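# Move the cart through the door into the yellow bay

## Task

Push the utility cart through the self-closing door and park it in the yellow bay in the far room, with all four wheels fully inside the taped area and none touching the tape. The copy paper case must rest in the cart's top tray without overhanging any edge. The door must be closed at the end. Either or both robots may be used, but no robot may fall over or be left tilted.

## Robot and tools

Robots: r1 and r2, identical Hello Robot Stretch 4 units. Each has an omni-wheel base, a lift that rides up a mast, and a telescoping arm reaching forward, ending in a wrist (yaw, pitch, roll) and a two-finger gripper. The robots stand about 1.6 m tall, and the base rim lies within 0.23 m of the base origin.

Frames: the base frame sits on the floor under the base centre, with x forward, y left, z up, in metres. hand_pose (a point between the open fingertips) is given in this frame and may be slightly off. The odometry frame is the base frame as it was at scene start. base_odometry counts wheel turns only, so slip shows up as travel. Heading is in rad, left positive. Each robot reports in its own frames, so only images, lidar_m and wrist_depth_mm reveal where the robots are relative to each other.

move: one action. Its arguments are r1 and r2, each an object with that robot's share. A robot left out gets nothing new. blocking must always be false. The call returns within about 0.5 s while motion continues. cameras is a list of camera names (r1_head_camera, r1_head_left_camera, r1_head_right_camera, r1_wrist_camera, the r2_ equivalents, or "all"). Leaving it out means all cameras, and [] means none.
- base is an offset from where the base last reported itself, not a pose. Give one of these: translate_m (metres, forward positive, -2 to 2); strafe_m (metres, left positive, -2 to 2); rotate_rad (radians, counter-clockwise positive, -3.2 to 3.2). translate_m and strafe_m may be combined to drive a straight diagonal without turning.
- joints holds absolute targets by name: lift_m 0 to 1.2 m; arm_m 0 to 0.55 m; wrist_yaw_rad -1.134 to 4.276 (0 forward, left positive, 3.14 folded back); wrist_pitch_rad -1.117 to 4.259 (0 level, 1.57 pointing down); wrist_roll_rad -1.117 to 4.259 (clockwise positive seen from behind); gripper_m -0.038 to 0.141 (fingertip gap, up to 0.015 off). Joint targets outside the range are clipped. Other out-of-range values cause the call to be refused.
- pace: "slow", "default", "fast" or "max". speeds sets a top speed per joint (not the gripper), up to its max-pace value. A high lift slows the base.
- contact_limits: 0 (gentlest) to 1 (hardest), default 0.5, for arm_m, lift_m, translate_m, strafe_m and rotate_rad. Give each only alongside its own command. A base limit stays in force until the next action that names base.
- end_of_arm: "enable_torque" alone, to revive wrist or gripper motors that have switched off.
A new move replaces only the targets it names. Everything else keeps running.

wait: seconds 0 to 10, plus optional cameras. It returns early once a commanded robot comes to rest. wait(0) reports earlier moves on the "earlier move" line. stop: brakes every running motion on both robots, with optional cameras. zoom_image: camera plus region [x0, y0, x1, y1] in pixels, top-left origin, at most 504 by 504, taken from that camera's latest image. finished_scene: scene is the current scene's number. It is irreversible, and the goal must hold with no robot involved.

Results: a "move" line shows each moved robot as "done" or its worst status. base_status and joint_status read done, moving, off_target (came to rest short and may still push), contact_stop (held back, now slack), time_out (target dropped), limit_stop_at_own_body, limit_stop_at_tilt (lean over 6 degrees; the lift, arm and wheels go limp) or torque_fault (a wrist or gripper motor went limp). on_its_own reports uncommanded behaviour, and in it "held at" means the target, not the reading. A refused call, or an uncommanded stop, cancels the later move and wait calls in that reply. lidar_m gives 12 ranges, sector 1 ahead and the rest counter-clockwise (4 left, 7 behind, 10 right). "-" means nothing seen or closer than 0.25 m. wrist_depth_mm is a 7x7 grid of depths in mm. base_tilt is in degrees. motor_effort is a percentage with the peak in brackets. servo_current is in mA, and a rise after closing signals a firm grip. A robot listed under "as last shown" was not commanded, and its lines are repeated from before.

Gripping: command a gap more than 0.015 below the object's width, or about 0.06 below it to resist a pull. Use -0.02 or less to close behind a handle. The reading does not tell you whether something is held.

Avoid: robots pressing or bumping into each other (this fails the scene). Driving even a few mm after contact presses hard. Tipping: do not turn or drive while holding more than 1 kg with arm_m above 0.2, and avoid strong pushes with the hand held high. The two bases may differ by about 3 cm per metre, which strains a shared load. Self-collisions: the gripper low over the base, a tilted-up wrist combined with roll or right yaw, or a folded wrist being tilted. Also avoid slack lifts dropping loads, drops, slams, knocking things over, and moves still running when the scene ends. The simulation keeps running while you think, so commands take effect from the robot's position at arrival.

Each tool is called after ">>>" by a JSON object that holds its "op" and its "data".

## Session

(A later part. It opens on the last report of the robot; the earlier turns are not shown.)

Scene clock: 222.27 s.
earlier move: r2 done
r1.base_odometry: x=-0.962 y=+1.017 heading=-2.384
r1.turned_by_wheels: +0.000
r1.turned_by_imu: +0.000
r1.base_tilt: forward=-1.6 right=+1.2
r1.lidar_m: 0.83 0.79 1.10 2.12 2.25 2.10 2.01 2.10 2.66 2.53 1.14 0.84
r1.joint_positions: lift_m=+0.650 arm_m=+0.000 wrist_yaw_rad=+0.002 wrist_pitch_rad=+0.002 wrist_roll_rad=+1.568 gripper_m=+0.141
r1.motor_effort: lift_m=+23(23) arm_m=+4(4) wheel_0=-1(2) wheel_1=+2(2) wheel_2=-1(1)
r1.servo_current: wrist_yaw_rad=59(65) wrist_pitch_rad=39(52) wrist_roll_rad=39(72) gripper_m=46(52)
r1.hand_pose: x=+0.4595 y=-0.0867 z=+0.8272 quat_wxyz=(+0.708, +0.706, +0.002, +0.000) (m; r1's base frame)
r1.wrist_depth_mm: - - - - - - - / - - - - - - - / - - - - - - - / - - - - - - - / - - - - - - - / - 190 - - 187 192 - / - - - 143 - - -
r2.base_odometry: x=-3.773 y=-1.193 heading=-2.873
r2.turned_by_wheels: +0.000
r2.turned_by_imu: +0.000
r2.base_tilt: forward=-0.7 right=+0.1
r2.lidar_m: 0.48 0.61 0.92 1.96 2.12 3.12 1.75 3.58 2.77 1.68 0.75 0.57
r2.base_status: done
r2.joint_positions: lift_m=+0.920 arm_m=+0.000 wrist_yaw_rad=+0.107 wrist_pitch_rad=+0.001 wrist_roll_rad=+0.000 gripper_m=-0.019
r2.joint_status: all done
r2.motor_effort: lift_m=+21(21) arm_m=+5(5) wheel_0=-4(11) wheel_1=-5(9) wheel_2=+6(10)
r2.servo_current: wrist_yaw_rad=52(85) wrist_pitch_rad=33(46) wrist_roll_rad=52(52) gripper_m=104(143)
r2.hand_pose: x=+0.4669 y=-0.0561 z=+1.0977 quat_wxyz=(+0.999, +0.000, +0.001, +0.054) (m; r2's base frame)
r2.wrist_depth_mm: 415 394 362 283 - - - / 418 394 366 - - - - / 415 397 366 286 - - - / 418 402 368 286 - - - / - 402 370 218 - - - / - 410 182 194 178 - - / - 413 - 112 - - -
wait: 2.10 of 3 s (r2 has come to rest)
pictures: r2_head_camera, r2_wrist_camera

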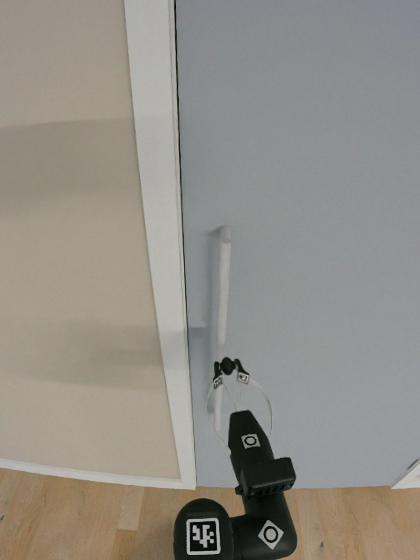

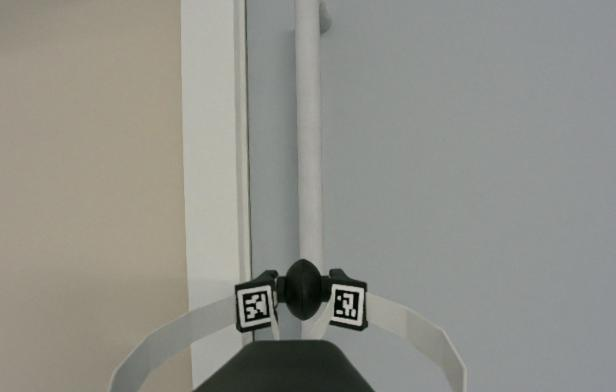

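>>> {"op": "move", "data": {"blocking": false, "cameras": [], "r2": {"joints": {"gripper_m": 0.14, "wrist_yaw_rad": 0.0}}}}

>>> {"op": "wait", "data": {"seconds": 3, "cameras": []}}

>>> {"op": "move", "data": {"blocking": false, "cameras": [], "r2": {"base": {"translate_m": 0.112, "strafe_m": 0.04}, "pace": "slow", "contact_limits": {"translate_m": 0.25}}}}

>>> {"op": "wait", "data": {"seconds": 3, "cameras": ["r2_wrist_camera"]}}

>>> {"op": "move", "data": {"blocking": false, "cameras": [], "r2": {"joints": {"gripper_m": -0.02}}}}

>>> {"op": "wait", "data": {"seconds": 5, "cameras": ["r2_wrist_camera"]}}

Scene clock: 232.60 s.
move: r2 moving
r1: as last shown
r1.base_tilt: forward=-1.6 right=+1.3
r1.lidar_m: 0.82 0.79 1.10 2.14 2.24 2.07 2.00 2.10 2.67 2.55 1.11 0.85
r1.motor_effort: lift_m=+23(24) arm_m=+4(4) wheel_0=-1(2) wheel_1=+2(2) wheel_2=-1(1)
r1.servo_current: wrist_yaw_rad=65(65) wrist_pitch_rad=33(52) wrist_roll_rad=39(65) gripper_m=46(46)
r1.wrist_depth_mm: - - - - - - - / - - - - - - - / - - - - - - - / - - - - - - - / - - - - - - - / - 191 - - 187 193 - / - - - 143 - - -
r2.base_odometry: x=-3.773 y=-1.193 heading=-2.873
r2.turned_by_wheels: +0.000
r2.turned_by_imu: +0.000
r2.base_tilt: forward=-0.7 right=+0.1
r2.lidar_m: 0.48 0.61 0.88 1.97 2.10 3.11 1.75 3.58 2.78 1.71 0.75 0.58
r2.joint_positions: lift_m=+0.920 arm_m=+0.000 wrist_yaw_rad=+0.003 wrist_pitch_rad=+0.001 wrist_roll_rad=+0.000 gripper_m=+0.005
r2.joint_status: wrist_yaw_rad moving; gripper_m moving
r2.measured_speeds: translate_m=+0.000 strafe_m=+0.000 rotate_rad=+0.000 lift_m=+0.000 arm_m=+0.000 wrist_yaw_rad=-0.001 wrist_pitch_rad=+0.000 wrist_roll_rad=+0.000
r2.motor_effort: lift_m=+21(21) arm_m=+4(5) wheel_0=-4(4) wheel_1=-5(5) wheel_2=+5(6)
r2.servo_current: wrist_yaw_rad=52(91) wrist_pitch_rad=46(46) wrist_roll_rad=46(46) gripper_m=104(111)
r2.hand_pose: x=+0.4595 y=-0.0866 z=+1.0977 quat_wxyz=(+1.000, +0.000, +0.001, +0.001) (m; r2's base frame)
r2.wrist_depth_mm: 384 377 362 - - - - / 387 377 353 - - - - / 392 379 - - - - - / 394 384 - - - - - / 394 387 - 220 - - - / 402 392 187 192 174 - - / 402 389 - 112 - - -
pictures: none

Scene clock: 234.53 s.
earlier move: r2 done
r1.base_odometry: x=-0.962 y=+1.017 heading=-2.384
r1.turned_by_wheels: +0.000
r1.turned_by_imu: +0.000
r1.base_tilt: forward=-1.6 right=+1.2
r1.lidar_m: 0.82 0.82 1.11 2.15 2.23 2.11 2.01 2.11 2.65 2.49 1.11 0.86
r1.joint_positions: lift_m=+0.650 arm_m=+0.000 wrist_yaw_rad=+0.002 wrist_pitch_rad=+0.002 wrist_roll_rad=+1.568 gripper_m=+0.141
r1.motor_effort: lift_m=+23(24) arm_m=+4(4) wheel_0=-1(2) wheel_1=+2(2) wheel_2=-1(1)
r1.servo_current: wrist_yaw_rad=52(65) wrist_pitch_rad=46(52) wrist_roll_rad=46(72) gripper_m=46(46)
r1.hand_pose: x=+0.4595 y=-0.0867 z=+0.8272 quat_wxyz=(+0.708, +0.706, +0.002, +0.000) (m; r1's base frame)
r1.wrist_depth_mm: - - - - - - - / - - - - - - - / - - - - - - - / - - - - - - - / - - - - - - - / - 191 - - 187 193 - / - - - 143 - - -
r2.base_odometry: x=-3.773 y=-1.193 heading=-2.873
r2.turned_by_wheels: +0.000
r2.turned_by_imu: +0.000
r2.base_tilt: forward=-0.7 right=+0.1
r2.lidar_m: 0.50 0.60 0.88 1.95 2.12 3.10 1.76 3.59 2.76 1.67 0.74 0.56
r2.joint_positions: lift_m=+0.920 arm_m=+0.000 wrist_yaw_rad=+0.003 wrist_pitch_rad=+0.001 wrist_roll_rad=+0.000 gripper_m=+0.140
r2.joint_status: all done
r2.motor_effort: lift_m=+21(21) arm_m=+4(5) wheel_0=-4(5) wheel_1=-5(5) wheel_2=+5(6)
r2.servo_current: wrist_yaw_rad=46(91) wrist_pitch_rad=39(46) wrist_roll_rad=46(59) gripper_m=52(130)
r2.hand_pose: x=+0.4595 y=-0.0866 z=+1.0977 quat_wxyz=(+1.000, +0.000, +0.001, +0.001) (m; r2's base frame)
r2.wrist_depth_mm: 384 375 362 - - - - / 387 377 353 - - - - / 392 382 - - - - - / 394 382 - - - - - / 394 384 294 - - - - / 397 387 218 160 - 183 - / 397 389 373 112 - - -
wait: 1.93 of 3 s (r2 has come to rest)
pictures: none

Scene clock: 235.03 s.
move: r2 moving
r1: as last shown
r1.lidar_m: 0.81 0.81 1.11 2.15 2.24 2.11 2.01 2.11 2.67 2.54 1.13 0.85
r1.motor_effort: lift_m=+23(23) arm_m=+4(4) wheel_0=-2(2) wheel_1=+2(2) wheel_2=-1(1)
r1.servo_current: wrist_yaw_rad=39(72) wrist_pitch_rad=39(46) wrist_roll_rad=52(65) gripper_m=39(46)
r2.base_odometry: x=-3.784 y=-1.201 heading=-2.873
r2.turned_by_wheels: +0.000
r2.turned_by_imu: +0.000
r2.base_tilt: forward=-0.7 right=+0.0
r2.lidar_m: 0.50 0.61 0.90 1.94 2.11 3.11 1.77 3.56 2.78 1.66 0.73 0.57
r2.base_status: translate_m moving; strafe_m moving
r2.joint_positions: lift_m=+0.920 arm_m=+0.000 wrist_yaw_rad=+0.003 wrist_pitch_rad=+0.001 wrist_roll_rad=+0.000 gripper_m=+0.140
r2.measured_speeds: translate_m=+0.048 strafe_m=+0.017 rotate_rad=+0.001 lift_m=+0.000 arm_m=+0.000 wrist_yaw_rad=+0.000 wrist_pitch_rad=+0.000 wrist_roll_rad=+0.000
r2.motor_effort: lift_m=+21(21) arm_m=+4(5) wheel_0=+6(8) wheel_1=+8(8) wheel_2=-10(10)
r2.servo_current: wrist_yaw_rad=46(46) wrist_pitch_rad=39(46) wrist_roll_rad=46(52) gripper_m=52(59)
r2.contact_limits: translate_m 0.25
r2.hand_pose: x=+0.4595 y=-0.0866 z=+1.0977 quat_wxyz=(+1.000, +0.000, +0.001, +0.001) (m; r2's base frame)
r2.wrist_depth_mm: 375 366 355 - - - - / 377 366 353 - - - - / 382 370 - - - - - / 384 373 - - - - - / 384 377 - - - - - / 387 375 197 160 - 182 - / 389 379 368 112 - - -
pictures: none

Scene clock: 236.97 s.
earlier move: r2 done
r1.base_odometry: x=-0.962 y=+1.017 heading=-2.384
r1.turned_by_wheels: +0.000
r1.turned_by_imu: +0.000
r1.base_tilt: forward=-1.6 right=+1.3
r1.lidar_m: 0.82 0.79 1.09 2.16 2.25 2.08 1.97 2.09 2.64 2.54 1.13 0.89
r1.joint_positions: lift_m=+0.650 arm_m=+0.000 wrist_yaw_rad=+0.002 wrist_pitch_rad=+0.002 wrist_roll_rad=+1.568 gripper_m=+0.141
r1.motor_effort: lift_m=+23(24) arm_m=+4(4) wheel_0=-2(2) wheel_1=+2(2) wheel_2=-1(1)
r1.servo_current: wrist_yaw_rad=52(72) wrist_pitch_rad=39(52) wrist_roll_rad=52(65) gripper_m=39(46)
r1.hand_pose: x=+0.4595 y=-0.0867 z=+0.8272 quat_wxyz=(+0.708, +0.706, +0.002, +0.000) (m; r1's base frame)
r1.wrist_depth_mm: - - - - - - - / - - - - - - - / - - - - - - - / - - - - - - - / - - - - - - - / - 190 - - 187 192 - / - - - 143 - - -
r2.base_odometry: x=-3.870 y=-1.261 heading=-2.873
r2.turned_by_wheels: +0.000
r2.turned_by_imu: +0.000
r2.base_tilt: forward=-0.7 right=+0.1
r2.lidar_m: 0.41 0.48 0.73 1.90 2.07 3.03 1.89 3.64 2.85 1.39 0.63 0.44
r2.base_status: done
r2.joint_positions: lift_m=+0.920 arm_m=+0.000 wrist_yaw_rad=+0.001 wrist_pitch_rad=+0.001 wrist_roll_rad=+0.000 gripper_m=+0.140
r2.motor_effort: lift_m=+21(21) arm_m=+4(5) wheel_0=+5(8) wheel_1=+5(9) wheel_2=-8(10)
r2.servo_current: wrist_yaw_rad=46(59) wrist_pitch_rad=46(46) wrist_roll_rad=39(59) gripper_m=46(59)
r2.contact_limits: translate_m 0.25
r2.hand_pose: x=+0.4594 y=-0.0870 z=+1.0977 quat_wxyz=(+1.000, +0.000, +0.001, +0.001) (m; r2's base frame)
r2.wrist_depth_mm: 266 246 253 177 - - - / 268 247 254 178 - - - / 271 248 - 179 - - - / 272 249 255 179 - - - / 273 251 258 181 - - - / 276 253 198 167 - 185 - / 277 254 250 112 - - -
wait: 1.93 of 3 s (r2 has come to rest)
pictures: r2_wrist_camera

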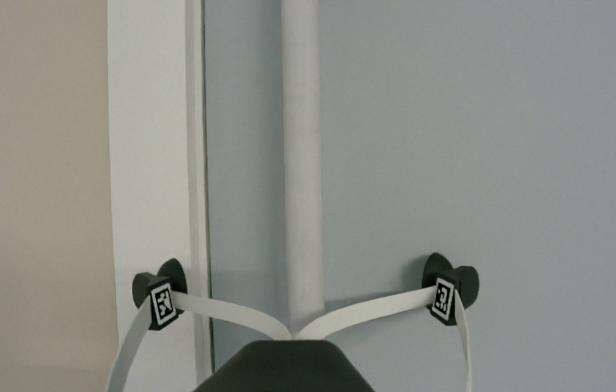

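Scene clock: 237.47 s.
move: r2 moving
r1: as last shown
r1.lidar_m: 0.81 0.79 1.10 2.16 2.23 2.10 1.97 2.13 2.67 2.53 1.13 0.88
r1.motor_effort: lift_m=+24(24) arm_m=+4(4) wheel_0=-1(2) wheel_1=+2(2) wheel_2=-1(1)
r1.servo_current: wrist_yaw_rad=65(72) wrist_pitch_rad=39(46) wrist_roll_rad=52(65) gripper_m=46(52)
r1.wrist_depth_mm: - - - - - - - / - - - - - - - / - - - - - - - / - - - - - - - / - - - - - - - / - 190 - - 187 193 - / - - - 143 - - -
r2.base_odometry: x=-3.870 y=-1.261 heading=-2.873
r2.turned_by_wheels: +0.000
r2.turned_by_imu: +0.000
r2.base_tilt: forward=-0.7 right=+0.0
r2.lidar_m: 0.40 0.49 0.72 1.91 2.05 3.01 1.85 3.67 2.81 1.38 0.61 0.44
r2.joint_positions: lift_m=+0.920 arm_m=+0.000 wrist_yaw_rad=+0.000 wrist_pitch_rad=+0.001 wrist_roll_rad=+0.000 gripper_m=+0.128
r2.joint_status: gripper_m moving
r2.measured_speeds: translate_m=+0.000 strafe_m=+0.000 rotate_rad=+0.000 lift_m=+0.000 arm_m=+0.000 wrist_yaw_rad=-0.007 wrist_pitch_rad=+0.000 wrist_roll_rad=+0.000
r2.motor_effort: lift_m=+21(21) arm_m=+4(5) wheel_0=+5(5) wheel_1=+5(5) wheel_2=-8(9)
r2.servo_current: wrist_yaw_rad=46(59) wrist_pitch_rad=46(46) wrist_roll_rad=46(52) gripper_m=91(98)
r2.contact_limits: translate_m 0.25
r2.hand_pose: x=+0.4592 y=-0.0874 z=+1.0977 quat_wxyz=(+1.000, +0.000, +0.001, +0.000) (m; r2's base frame)
r2.wrist_depth_mm: 267 244 253 178 - - - / 268 245 255 179 - - - / 270 248 256 179 - - - / 271 250 246 181 - - - / 273 251 257 181 - - - / 274 253 202 181 181 183 - / 278 254 252 112 - - -
pictures: none

Scene clock: 239.40 s.
earlier move: r2 done
r1.base_odometry: x=-0.962 y=+1.017 heading=-2.384
r1.turned_by_wheels: +0.000
r1.turned_by_imu: +0.000
r1.base_tilt: forward=-1.6 right=+1.3
r1.lidar_m: 0.81 0.78 1.10 2.14 2.26 2.09 2.00 2.13 2.65 2.54 1.11 0.87
r1.joint_positions: lift_m=+0.650 arm_m=+0.000 wrist_yaw_rad=+0.002 wrist_pitch_rad=+0.002 wrist_roll_rad=+1.568 gripper_m=+0.141
r1.motor_effort: lift_m=+23(24) arm_m=+4(4) wheel_0=-2(2) wheel_1=+2(2) wheel_2=-1(1)
r1.servo_current: wrist_yaw_rad=52(72) wrist_pitch_rad=46(52) wrist_roll_rad=52(72) gripper_m=46(52)
r1.hand_pose: x=+0.4595 y=-0.0867 z=+0.8272 quat_wxyz=(+0.708, +0.706, +0.002, +0.000) (m; r1's base frame)
r1.wrist_depth_mm: - - - - - - - / - - - - - - - / - - - - - - - / - - - - - - - / - - - - - - - / - 191 - - 187 193 - / - - - 143 - - -
r2.base_odometry: x=-3.871 y=-1.261 heading=-2.874
r2.turned_by_wheels: -0.001
r2.turned_by_imu: +0.000
r2.base_tilt: forward=-0.7 right=+0.1
r2.lidar_m: 0.40 0.48 0.76 1.90 2.07 3.04 1.88 3.64 2.85 1.38 0.61 0.47
r2.joint_positions: lift_m=+0.920 arm_m=+0.000 wrist_yaw_rad=-0.003 wrist_pitch_rad=+0.001 wrist_roll_rad=+0.000 gripper_m=-0.019
r2.joint_status: all done
r2.motor_effort: lift_m=+21(21) arm_m=+4(5) wheel_0=-3(5) wheel_1=+0(5) wheel_2=-4(9)
r2.servo_current: wrist_yaw_rad=52(65) wrist_pitch_rad=39(46) wrist_roll_rad=52(65) gripper_m=98(254)
r2.contact_limits: translate_m 0.25
r2.hand_pose: x=+0.4590 y=-0.0883 z=+1.0977 quat_wxyz=(+1.000, +0.000, +0.001, -0.001) (m; r2's base frame)
r2.wrist_depth_mm: 266 245 253 176 - - - / 266 246 254 177 - - - / 271 247 - 178 - - - / 272 249 255 179 - - - / 274 251 258 181 - - - / 277 253 185 184 178 - - / 277 271 262 112 - - -
wait: 1.93 of 5 s (r2 has come to rest)
pictures: r2_wrist_camera

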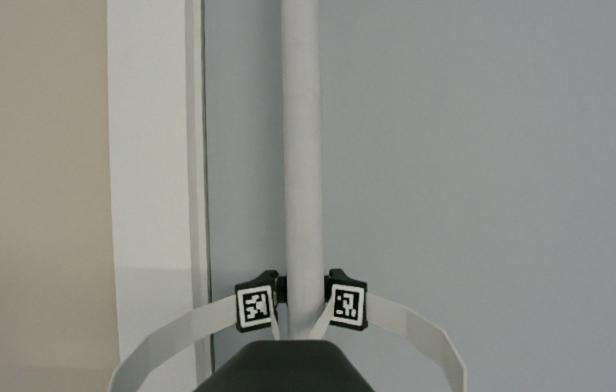

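Now truly behind the bar. Open.

>>> {"op": "move", "data": {"blocking": false, "cameras": [], "r2": {"base": {"translate_m": -0.242, "strafe_m": -0.125}, "joints": {"wrist_yaw_rad": 0.26}, "speeds": {"wrist_yaw_rad": 0.1}, "pace": "slow"}}}

>>> {"op": "wait", "data": {"seconds": 6, "cameras": ["r2_head_camera"]}}

Scene clock: 244.10 s.
move: r2 moving
r1: as last shown
r1.base_tilt: forward=-1.6 right=+1.2
r1.lidar_m: 0.83 0.77 1.09 2.14 2.26 2.10 2.00 2.10 2.64 2.54 1.11 0.88
r1.motor_effort: lift_m=+24(24) arm_m=+4(4) wheel_0=-1(2) wheel_1=+2(2) wheel_2=-1(1)
r1.servo_current: wrist_yaw_rad=52(72) wrist_pitch_rad=39(46) wrist_roll_rad=59(59) gripper_m=46(46)
r1.wrist_depth_mm: - - - - - - - / - - - - - - - / - - - - - - - / - - - - - - - / - - - - - - - / - 190 - - 187 193 - / - - - 143 - - -
r2.base_odometry: x=-3.861 y=-1.252 heading=-2.874
r2.turned_by_wheels: +0.000
r2.turned_by_imu: -0.002
r2.base_tilt: forward=-0.6 right=+0.1
r2.lidar_m: 0.42 0.47 0.75 1.90 2.04 3.01 1.87 3.65 2.84 1.39 0.62 0.48
r2.base_status: translate_m moving; strafe_m moving
r2.joint_positions: lift_m=+0.920 arm_m=+0.000 wrist_yaw_rad=+0.044 wrist_pitch_rad=+0.001 wrist_roll_rad=+0.000 gripper_m=-0.019
r2.joint_status: wrist_yaw_rad moving
r2.measured_speeds: translate_m=-0.049 strafe_m=-0.026 rotate_rad=+0.001 lift_m=+0.000 arm_m=+0.000 wrist_yaw_rad=+0.123 wrist_pitch_rad=+0.000 wrist_roll_rad=+0.000
r2.motor_effort: lift_m=+21(21) arm_m=-4(5) wheel_0=-14(14) wheel_1=-9(11) wheel_2=+18(18)
r2.servo_current: wrist_yaw_rad=26(104) wrist_pitch_rad=39(46) wrist_roll_rad=46(59) gripper_m=98(104)
r2.hand_pose: x=+0.4629 y=-0.0746 z=+1.0977 quat_wxyz=(+1.000, +0.000, +0.001, +0.022) (m; r2's base frame)
r2.wrist_depth_mm: 283 255 256 179 - - - / 285 256 256 180 - - - / 287 273 256 181 - - - / 286 277 254 182 - - - / 291 281 256 188 - - - / 291 281 187 187 180 - - / 296 282 256 112 - - -
pictures: none

Scene clock: 249.83 s.
earlier move: r2 off_target
r1.base_odometry: x=-0.962 y=+1.017 heading=-2.384
r1.turned_by_wheels: +0.000
r1.turned_by_imu: +0.000
r1.base_tilt: forward=-1.6 right=+1.2
r1.lidar_m: 0.87 0.81 1.10 2.15 2.21 2.11 1.98 2.09 2.66 2.53 1.07 0.99
r1.joint_positions: lift_m=+0.650 arm_m=+0.000 wrist_yaw_rad=+0.002 wrist_pitch_rad=+0.002 wrist_roll_rad=+1.568 gripper_m=+0.141
r1.motor_effort: lift_m=+23(24) arm_m=+3(4) wheel_0=-1(2) wheel_1=+2(2) wheel_2=-1(1)
r1.servo_current: wrist_yaw_rad=39(72) wrist_pitch_rad=33(52) wrist_roll_rad=46(65) gripper_m=46(52)
r1.hand_pose: x=+0.4595 y=-0.0867 z=+0.8272 quat_wxyz=(+0.708, +0.706, +0.002, +0.000) (m; r1's base frame)
r1.wrist_depth_mm: - 854 854 - - - - / - - - - - - - / - - - - - - - / - - - - - - - / - - - - - - - / - 191 - - 187 193 - / - - - 143 - - -
r2.base_odometry: x=-3.671 y=-1.077 heading=-2.872
r2.turned_by_wheels: +0.002
r2.turned_by_imu: +0.023
r2.base_tilt: forward=-0.6 right=+0.0
r2.lidar_m: 0.42 0.70 1.12 2.04 2.23 3.33 1.63 3.42 2.71 1.92 0.80 0.51
r2.base_status: done
r2.joint_positions: lift_m=+0.920 arm_m=+0.000 wrist_yaw_rad=+0.280 wrist_pitch_rad=+0.001 wrist_roll_rad=+0.000 gripper_m=-0.019
r2.joint_status: wrist_yaw_rad off_target (ended at +0.280, target +0.260)
r2.on_its_own: wrist_yaw_rad is at rest, and its servo_current (124 mA) is outside its rest range (0 to 104 mA)
r2.motor_effort: lift_m=+21(21) arm_m=-4(5) wheel_0=+6(14) wheel_1=-2(17) wheel_2=+14(25)
r2.servo_current: wrist_yaw_rad=124(130) wrist_pitch_rad=39(46) wrist_roll_rad=46(65) gripper_m=98(104)
r2.hand_pose: x=+0.4723 y=-0.0043 z=+1.0977 quat_wxyz=(+0.990, +0.000, +0.001, +0.140) (m; r2's base frame)
r2.wrist_depth_mm: - - - 179 - - - / - - - 181 - - - / - - - 181 - - - / - - - 182 - - - / - - - 182 - - - / - - 184 183 174 - - / - - - 112 - - -
wait: 5.73 of 6 s (r2 has come to rest)
pictures: r2_head_camera

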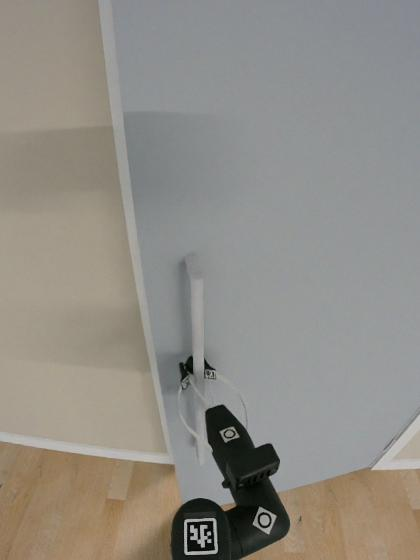

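Opening. Continue.

>>> {"op": "move", "data": {"blocking": false, "cameras": [], "r2": {"base": {"translate_m": -0.203, "strafe_m": -0.183}, "joints": {"wrist_yaw_rad": 0.52}, "speeds": {"wrist_yaw_rad": 0.1}, "pace": "slow"}}}

>>> {"op": "wait", "data": {"seconds": 6, "cameras": ["r2_head_camera"]}}

>>> {"op": "move", "data": {"blocking": false, "cameras": [], "r2": {"base": {"translate_m": -0.15, "strafe_m": -0.234}, "joints": {"wrist_yaw_rad": 0.785}, "speeds": {"wrist_yaw_rad": 0.1}, "pace": "slow"}}}

>>> {"op": "wait", "data": {"seconds": 6, "cameras": ["r2_head_camera","r2_wrist_camera"]}}

Scene clock: 258.43 s.
move: r2 moving
r1: as last shown
r1.base_tilt: forward=-1.6 right=+1.3
r1.lidar_m: 0.87 0.77 1.10 2.16 2.24 2.10 2.00 2.10 2.66 2.57 1.12 1.00
r1.motor_effort: lift_m=+23(23) arm_m=+4(4) wheel_0=-1(2) wheel_1=+2(2) wheel_2=-1(1)
r1.servo_current: wrist_yaw_rad=59(65) wrist_pitch_rad=46(46) wrist_roll_rad=59(59) gripper_m=46(46)
r1.wrist_depth_mm: - 854 866 - - - - / - - - - - - - / - - - - - - - / - - - - - - - / - - - - - - - / - 191 - - 187 192 - / - - - 143 - - -
r2.base_odometry: x=-3.664 y=-1.066 heading=-2.870
r2.turned_by_wheels: +0.002
r2.turned_by_imu: +0.002
r2.base_tilt: forward=-0.6 right=+0.0
r2.lidar_m: 0.42 0.74 1.10 2.05 2.22 3.34 1.60 3.38 2.68 1.92 0.80 0.52
r2.base_status: translate_m moving; strafe_m moving
r2.joint_positions: lift_m=+0.920 arm_m=+0.000 wrist_yaw_rad=+0.314 wrist_pitch_rad=+0.001 wrist_roll_rad=+0.000 gripper_m=-0.019
r2.joint_status: wrist_yaw_rad moving
r2.measured_speeds: translate_m=-0.037 strafe_m=-0.034 rotate_rad=+0.000 lift_m=+0.000 arm_m=+0.000 wrist_yaw_rad=+0.098 wrist_pitch_rad=+0.000 wrist_roll_rad=+0.000
r2.motor_effort: lift_m=+21(21) arm_m=-4(5) wheel_0=+11(12) wheel_1=-9(12) wheel_2=+23(25)
r2.servo_current: wrist_yaw_rad=33(124) wrist_pitch_rad=46(46) wrist_roll_rad=46(59) gripper_m=98(104)
r2.hand_pose: x=+0.4722 y=+0.0060 z=+1.0977 quat_wxyz=(+0.988, +0.000, +0.001, +0.156) (m; r2's base frame)
r2.wrist_depth_mm: - - - 179 - - - / - - - 180 - - - / - - - 181 - - - / - - - 181 - - - / - - - - - - - / - - 183 185 177 - - / - - - 112 - - -
pictures: none

Scene clock: 264.43 s.
earlier move: r2 moving
r1.base_odometry: x=-0.962 y=+1.017 heading=-2.384
r1.turned_by_wheels: +0.000
r1.turned_by_imu: +0.000
r1.base_tilt: forward=-1.6 right=+1.3
r1.lidar_m: 0.89 0.79 1.09 2.15 2.23 2.11 2.00 2.12 2.66 2.53 1.12 0.99
r1.joint_positions: lift_m=+0.650 arm_m=+0.000 wrist_yaw_rad=+0.002 wrist_pitch_rad=+0.002 wrist_roll_rad=+1.568 gripper_m=+0.141
r1.motor_effort: lift_m=+24(24) arm_m=+4(4) wheel_0=-2(2) wheel_1=+2(2) wheel_2=-1(1)
r1.servo_current: wrist_yaw_rad=39(78) wrist_pitch_rad=39(52) wrist_roll_rad=33(72) gripper_m=46(46)
r1.hand_pose: x=+0.4595 y=-0.0867 z=+0.8272 quat_wxyz=(+0.708, +0.706, +0.002, +0.000) (m; r1's base frame)
r1.wrist_depth_mm: - - - - - 1708 1182 / - 1025 1025 - - - - / - - - - - - - / - - - - - - - / - - - - - - - / - 191 - - 187 193 - / - - - 143 - - -
r2.base_odometry: x=-3.524 y=-0.846 heading=-2.871
r2.turned_by_wheels: +0.000
r2.turned_by_imu: +0.161
r2.base_tilt: forward=-0.7 right=+0.1
r2.lidar_m: 0.40 0.47 1.70 2.24 2.66 1.54 1.46 2.81 2.45 1.59 0.83 0.51
r2.base_status: done
r2.joint_positions: lift_m=+0.920 arm_m=+0.000 wrist_yaw_rad=+0.539 wrist_pitch_rad=+0.001 wrist_roll_rad=+0.000 gripper_m=-0.019
r2.joint_status: wrist_yaw_rad moving
r2.motor_effort: lift_m=+21(21) arm_m=-4(5) wheel_0=+8(24) wheel_1=-1(12) wheel_2=+11(28)
r2.servo_current: wrist_yaw_rad=117(137) wrist_pitch_rad=39(46) wrist_roll_rad=39(59) gripper_m=98(104)
r2.hand_pose: x=+0.4633 y=+0.0729 z=+1.0977 quat_wxyz=(+0.964, +0.000, +0.001, +0.266) (m; r2's base frame)
r2.wrist_depth_mm: - - - 179 - - - / - - - 180 - - - / - - - 181 - - - / - - - 182 - - - / - - - - - - - / - - 183 185 177 - - / - - - 112 - - -
wait: 6.00 s; no rest
pictures: r2_head_camera

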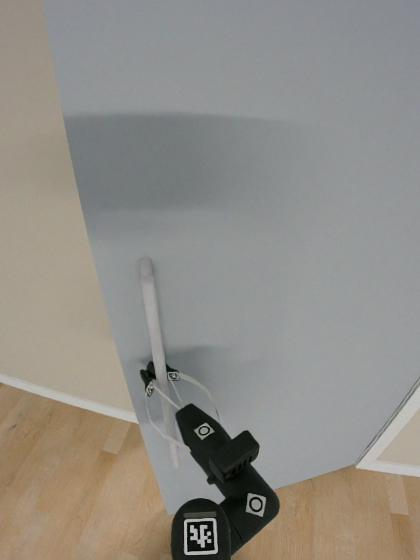

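Scene clock: 264.93 s.
move: r2 moving
r1: as last shown
r1.lidar_m: 0.86 0.79 1.10 2.14 2.24 2.07 2.00 2.09 2.68 2.55 1.11 0.99
r1.motor_effort: lift_m=+23(24) arm_m=+4(4) wheel_0=-2(2) wheel_1=+2(2) wheel_2=-1(1)
r1.servo_current: wrist_yaw_rad=52(59) wrist_pitch_rad=39(46) wrist_roll_rad=52(65) gripper_m=46(52)
r1.wrist_depth_mm: - - - - - 1708 1182 / - 1060 1042 - - - - / - - - - - - - / - - - - - - - / - - - - - - - / - 191 - - 187 193 - / - - - 143 - - -
r2.base_odometry: x=-3.521 y=-0.835 heading=-2.869
r2.turned_by_wheels: +0.002
r2.turned_by_imu: +0.002
r2.base_tilt: forward=-0.6 right=+0.0
r2.lidar_m: 0.38 0.45 1.65 2.27 2.69 1.54 1.48 2.80 2.45 1.59 0.86 0.51
r2.base_status: translate_m moving; strafe_m moving
r2.joint_positions: lift_m=+0.920 arm_m=+0.000 wrist_yaw_rad=+0.573 wrist_pitch_rad=+0.001 wrist_roll_rad=+0.000 gripper_m=-0.019
r2.joint_status: wrist_yaw_rad moving
r2.measured_speeds: translate_m=-0.026 strafe_m=-0.041 rotate_rad=+0.001 lift_m=+0.000 arm_m=+0.000 wrist_yaw_rad=+0.104 wrist_pitch_rad=+0.000 wrist_roll_rad=+0.000
r2.motor_effort: lift_m=+21(21) arm_m=-4(4) wheel_0=+9(15) wheel_1=-11(13) wheel_2=+22(22)
r2.servo_current: wrist_yaw_rad=33(124) wrist_pitch_rad=46(52) wrist_roll_rad=46(52) gripper_m=98(104)
r2.hand_pose: x=+0.4607 y=+0.0828 z=+1.0977 quat_wxyz=(+0.959, +0.000, +0.001, +0.282) (m; r2's base frame)
r2.wrist_depth_mm: - - - 180 - - - / - - - 180 - - - / - - - 181 - - - / - - - 182 - - - / - - - - - - - / - - 182 186 179 - - / - 144 - 112 - - -
pictures: none

Scene clock: 270.93 s.
earlier move: r2 moving
r1.base_odometry: x=-0.962 y=+1.017 heading=-2.384
r1.turned_by_wheels: +0.000
r1.turned_by_imu: +0.000
r1.base_tilt: forward=-1.6 right=+1.3
r1.lidar_m: 0.89 0.79 1.09 2.13 2.26 2.13 1.99 2.12 2.66 2.54 1.14 0.98
r1.joint_positions: lift_m=+0.650 arm_m=+0.000 wrist_yaw_rad=+0.002 wrist_pitch_rad=+0.002 wrist_roll_rad=+1.568 gripper_m=+0.141
r1.motor_effort: lift_m=+23(24) arm_m=+3(4) wheel_0=-2(2) wheel_1=+2(2) wheel_2=-1(1)
r1.servo_current: wrist_yaw_rad=52(72) wrist_pitch_rad=46(52) wrist_roll_rad=52(78) gripper_m=46(52)
r1.hand_pose: x=+0.4595 y=-0.0867 z=+0.8272 quat_wxyz=(+0.708, +0.706, +0.002, +0.000) (m; r1's base frame)
r1.wrist_depth_mm: - - - - - 1661 1160 / - - - - - 1708 1138 / - - - - - - - / - - - - - - - / - - - - - - - / - 191 - - 186 193 - / - - - 143 - - -
r2.base_odometry: x=-3.443 y=-0.581 heading=-2.870
r2.turned_by_wheels: -0.001
r2.turned_by_imu: +0.358
r2.base_tilt: forward=-0.6 right=+0.0
r2.lidar_m: 0.42 0.38 2.47 2.68 1.65 1.54 2.87 2.26 2.01 0.92 0.59 0.42
r2.base_status: done
r2.joint_positions: lift_m=+0.920 arm_m=+0.000 wrist_yaw_rad=+0.797 wrist_pitch_rad=+0.001 wrist_roll_rad=+0.000 gripper_m=-0.019
r2.joint_status: wrist_yaw_rad moving
r2.motor_effort: lift_m=+20(21) arm_m=-5(5) wheel_0=+7(21) wheel_1=-4(14) wheel_2=+13(29)
r2.servo_current: wrist_yaw_rad=52(124) wrist_pitch_rad=39(52) wrist_roll_rad=52(59) gripper_m=91(111)
r2.hand_pose: x=+0.4351 y=+0.1451 z=+1.0977 quat_wxyz=(+0.922, +0.000, +0.000, +0.388) (m; r2's base frame)
r2.wrist_depth_mm: - - - 187 - 177 - / - - - 190 - 174 159 / - - - 191 - 176 161 / - - - - - 177 - / - - - - - 178 - / - - 186 191 179 179 - / - - - 112 - 169 -
wait: 6.00 s; no rest
pictures: r2_head_camera, r2_wrist_camera

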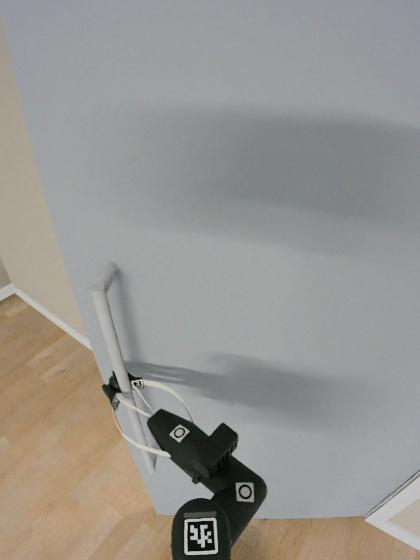

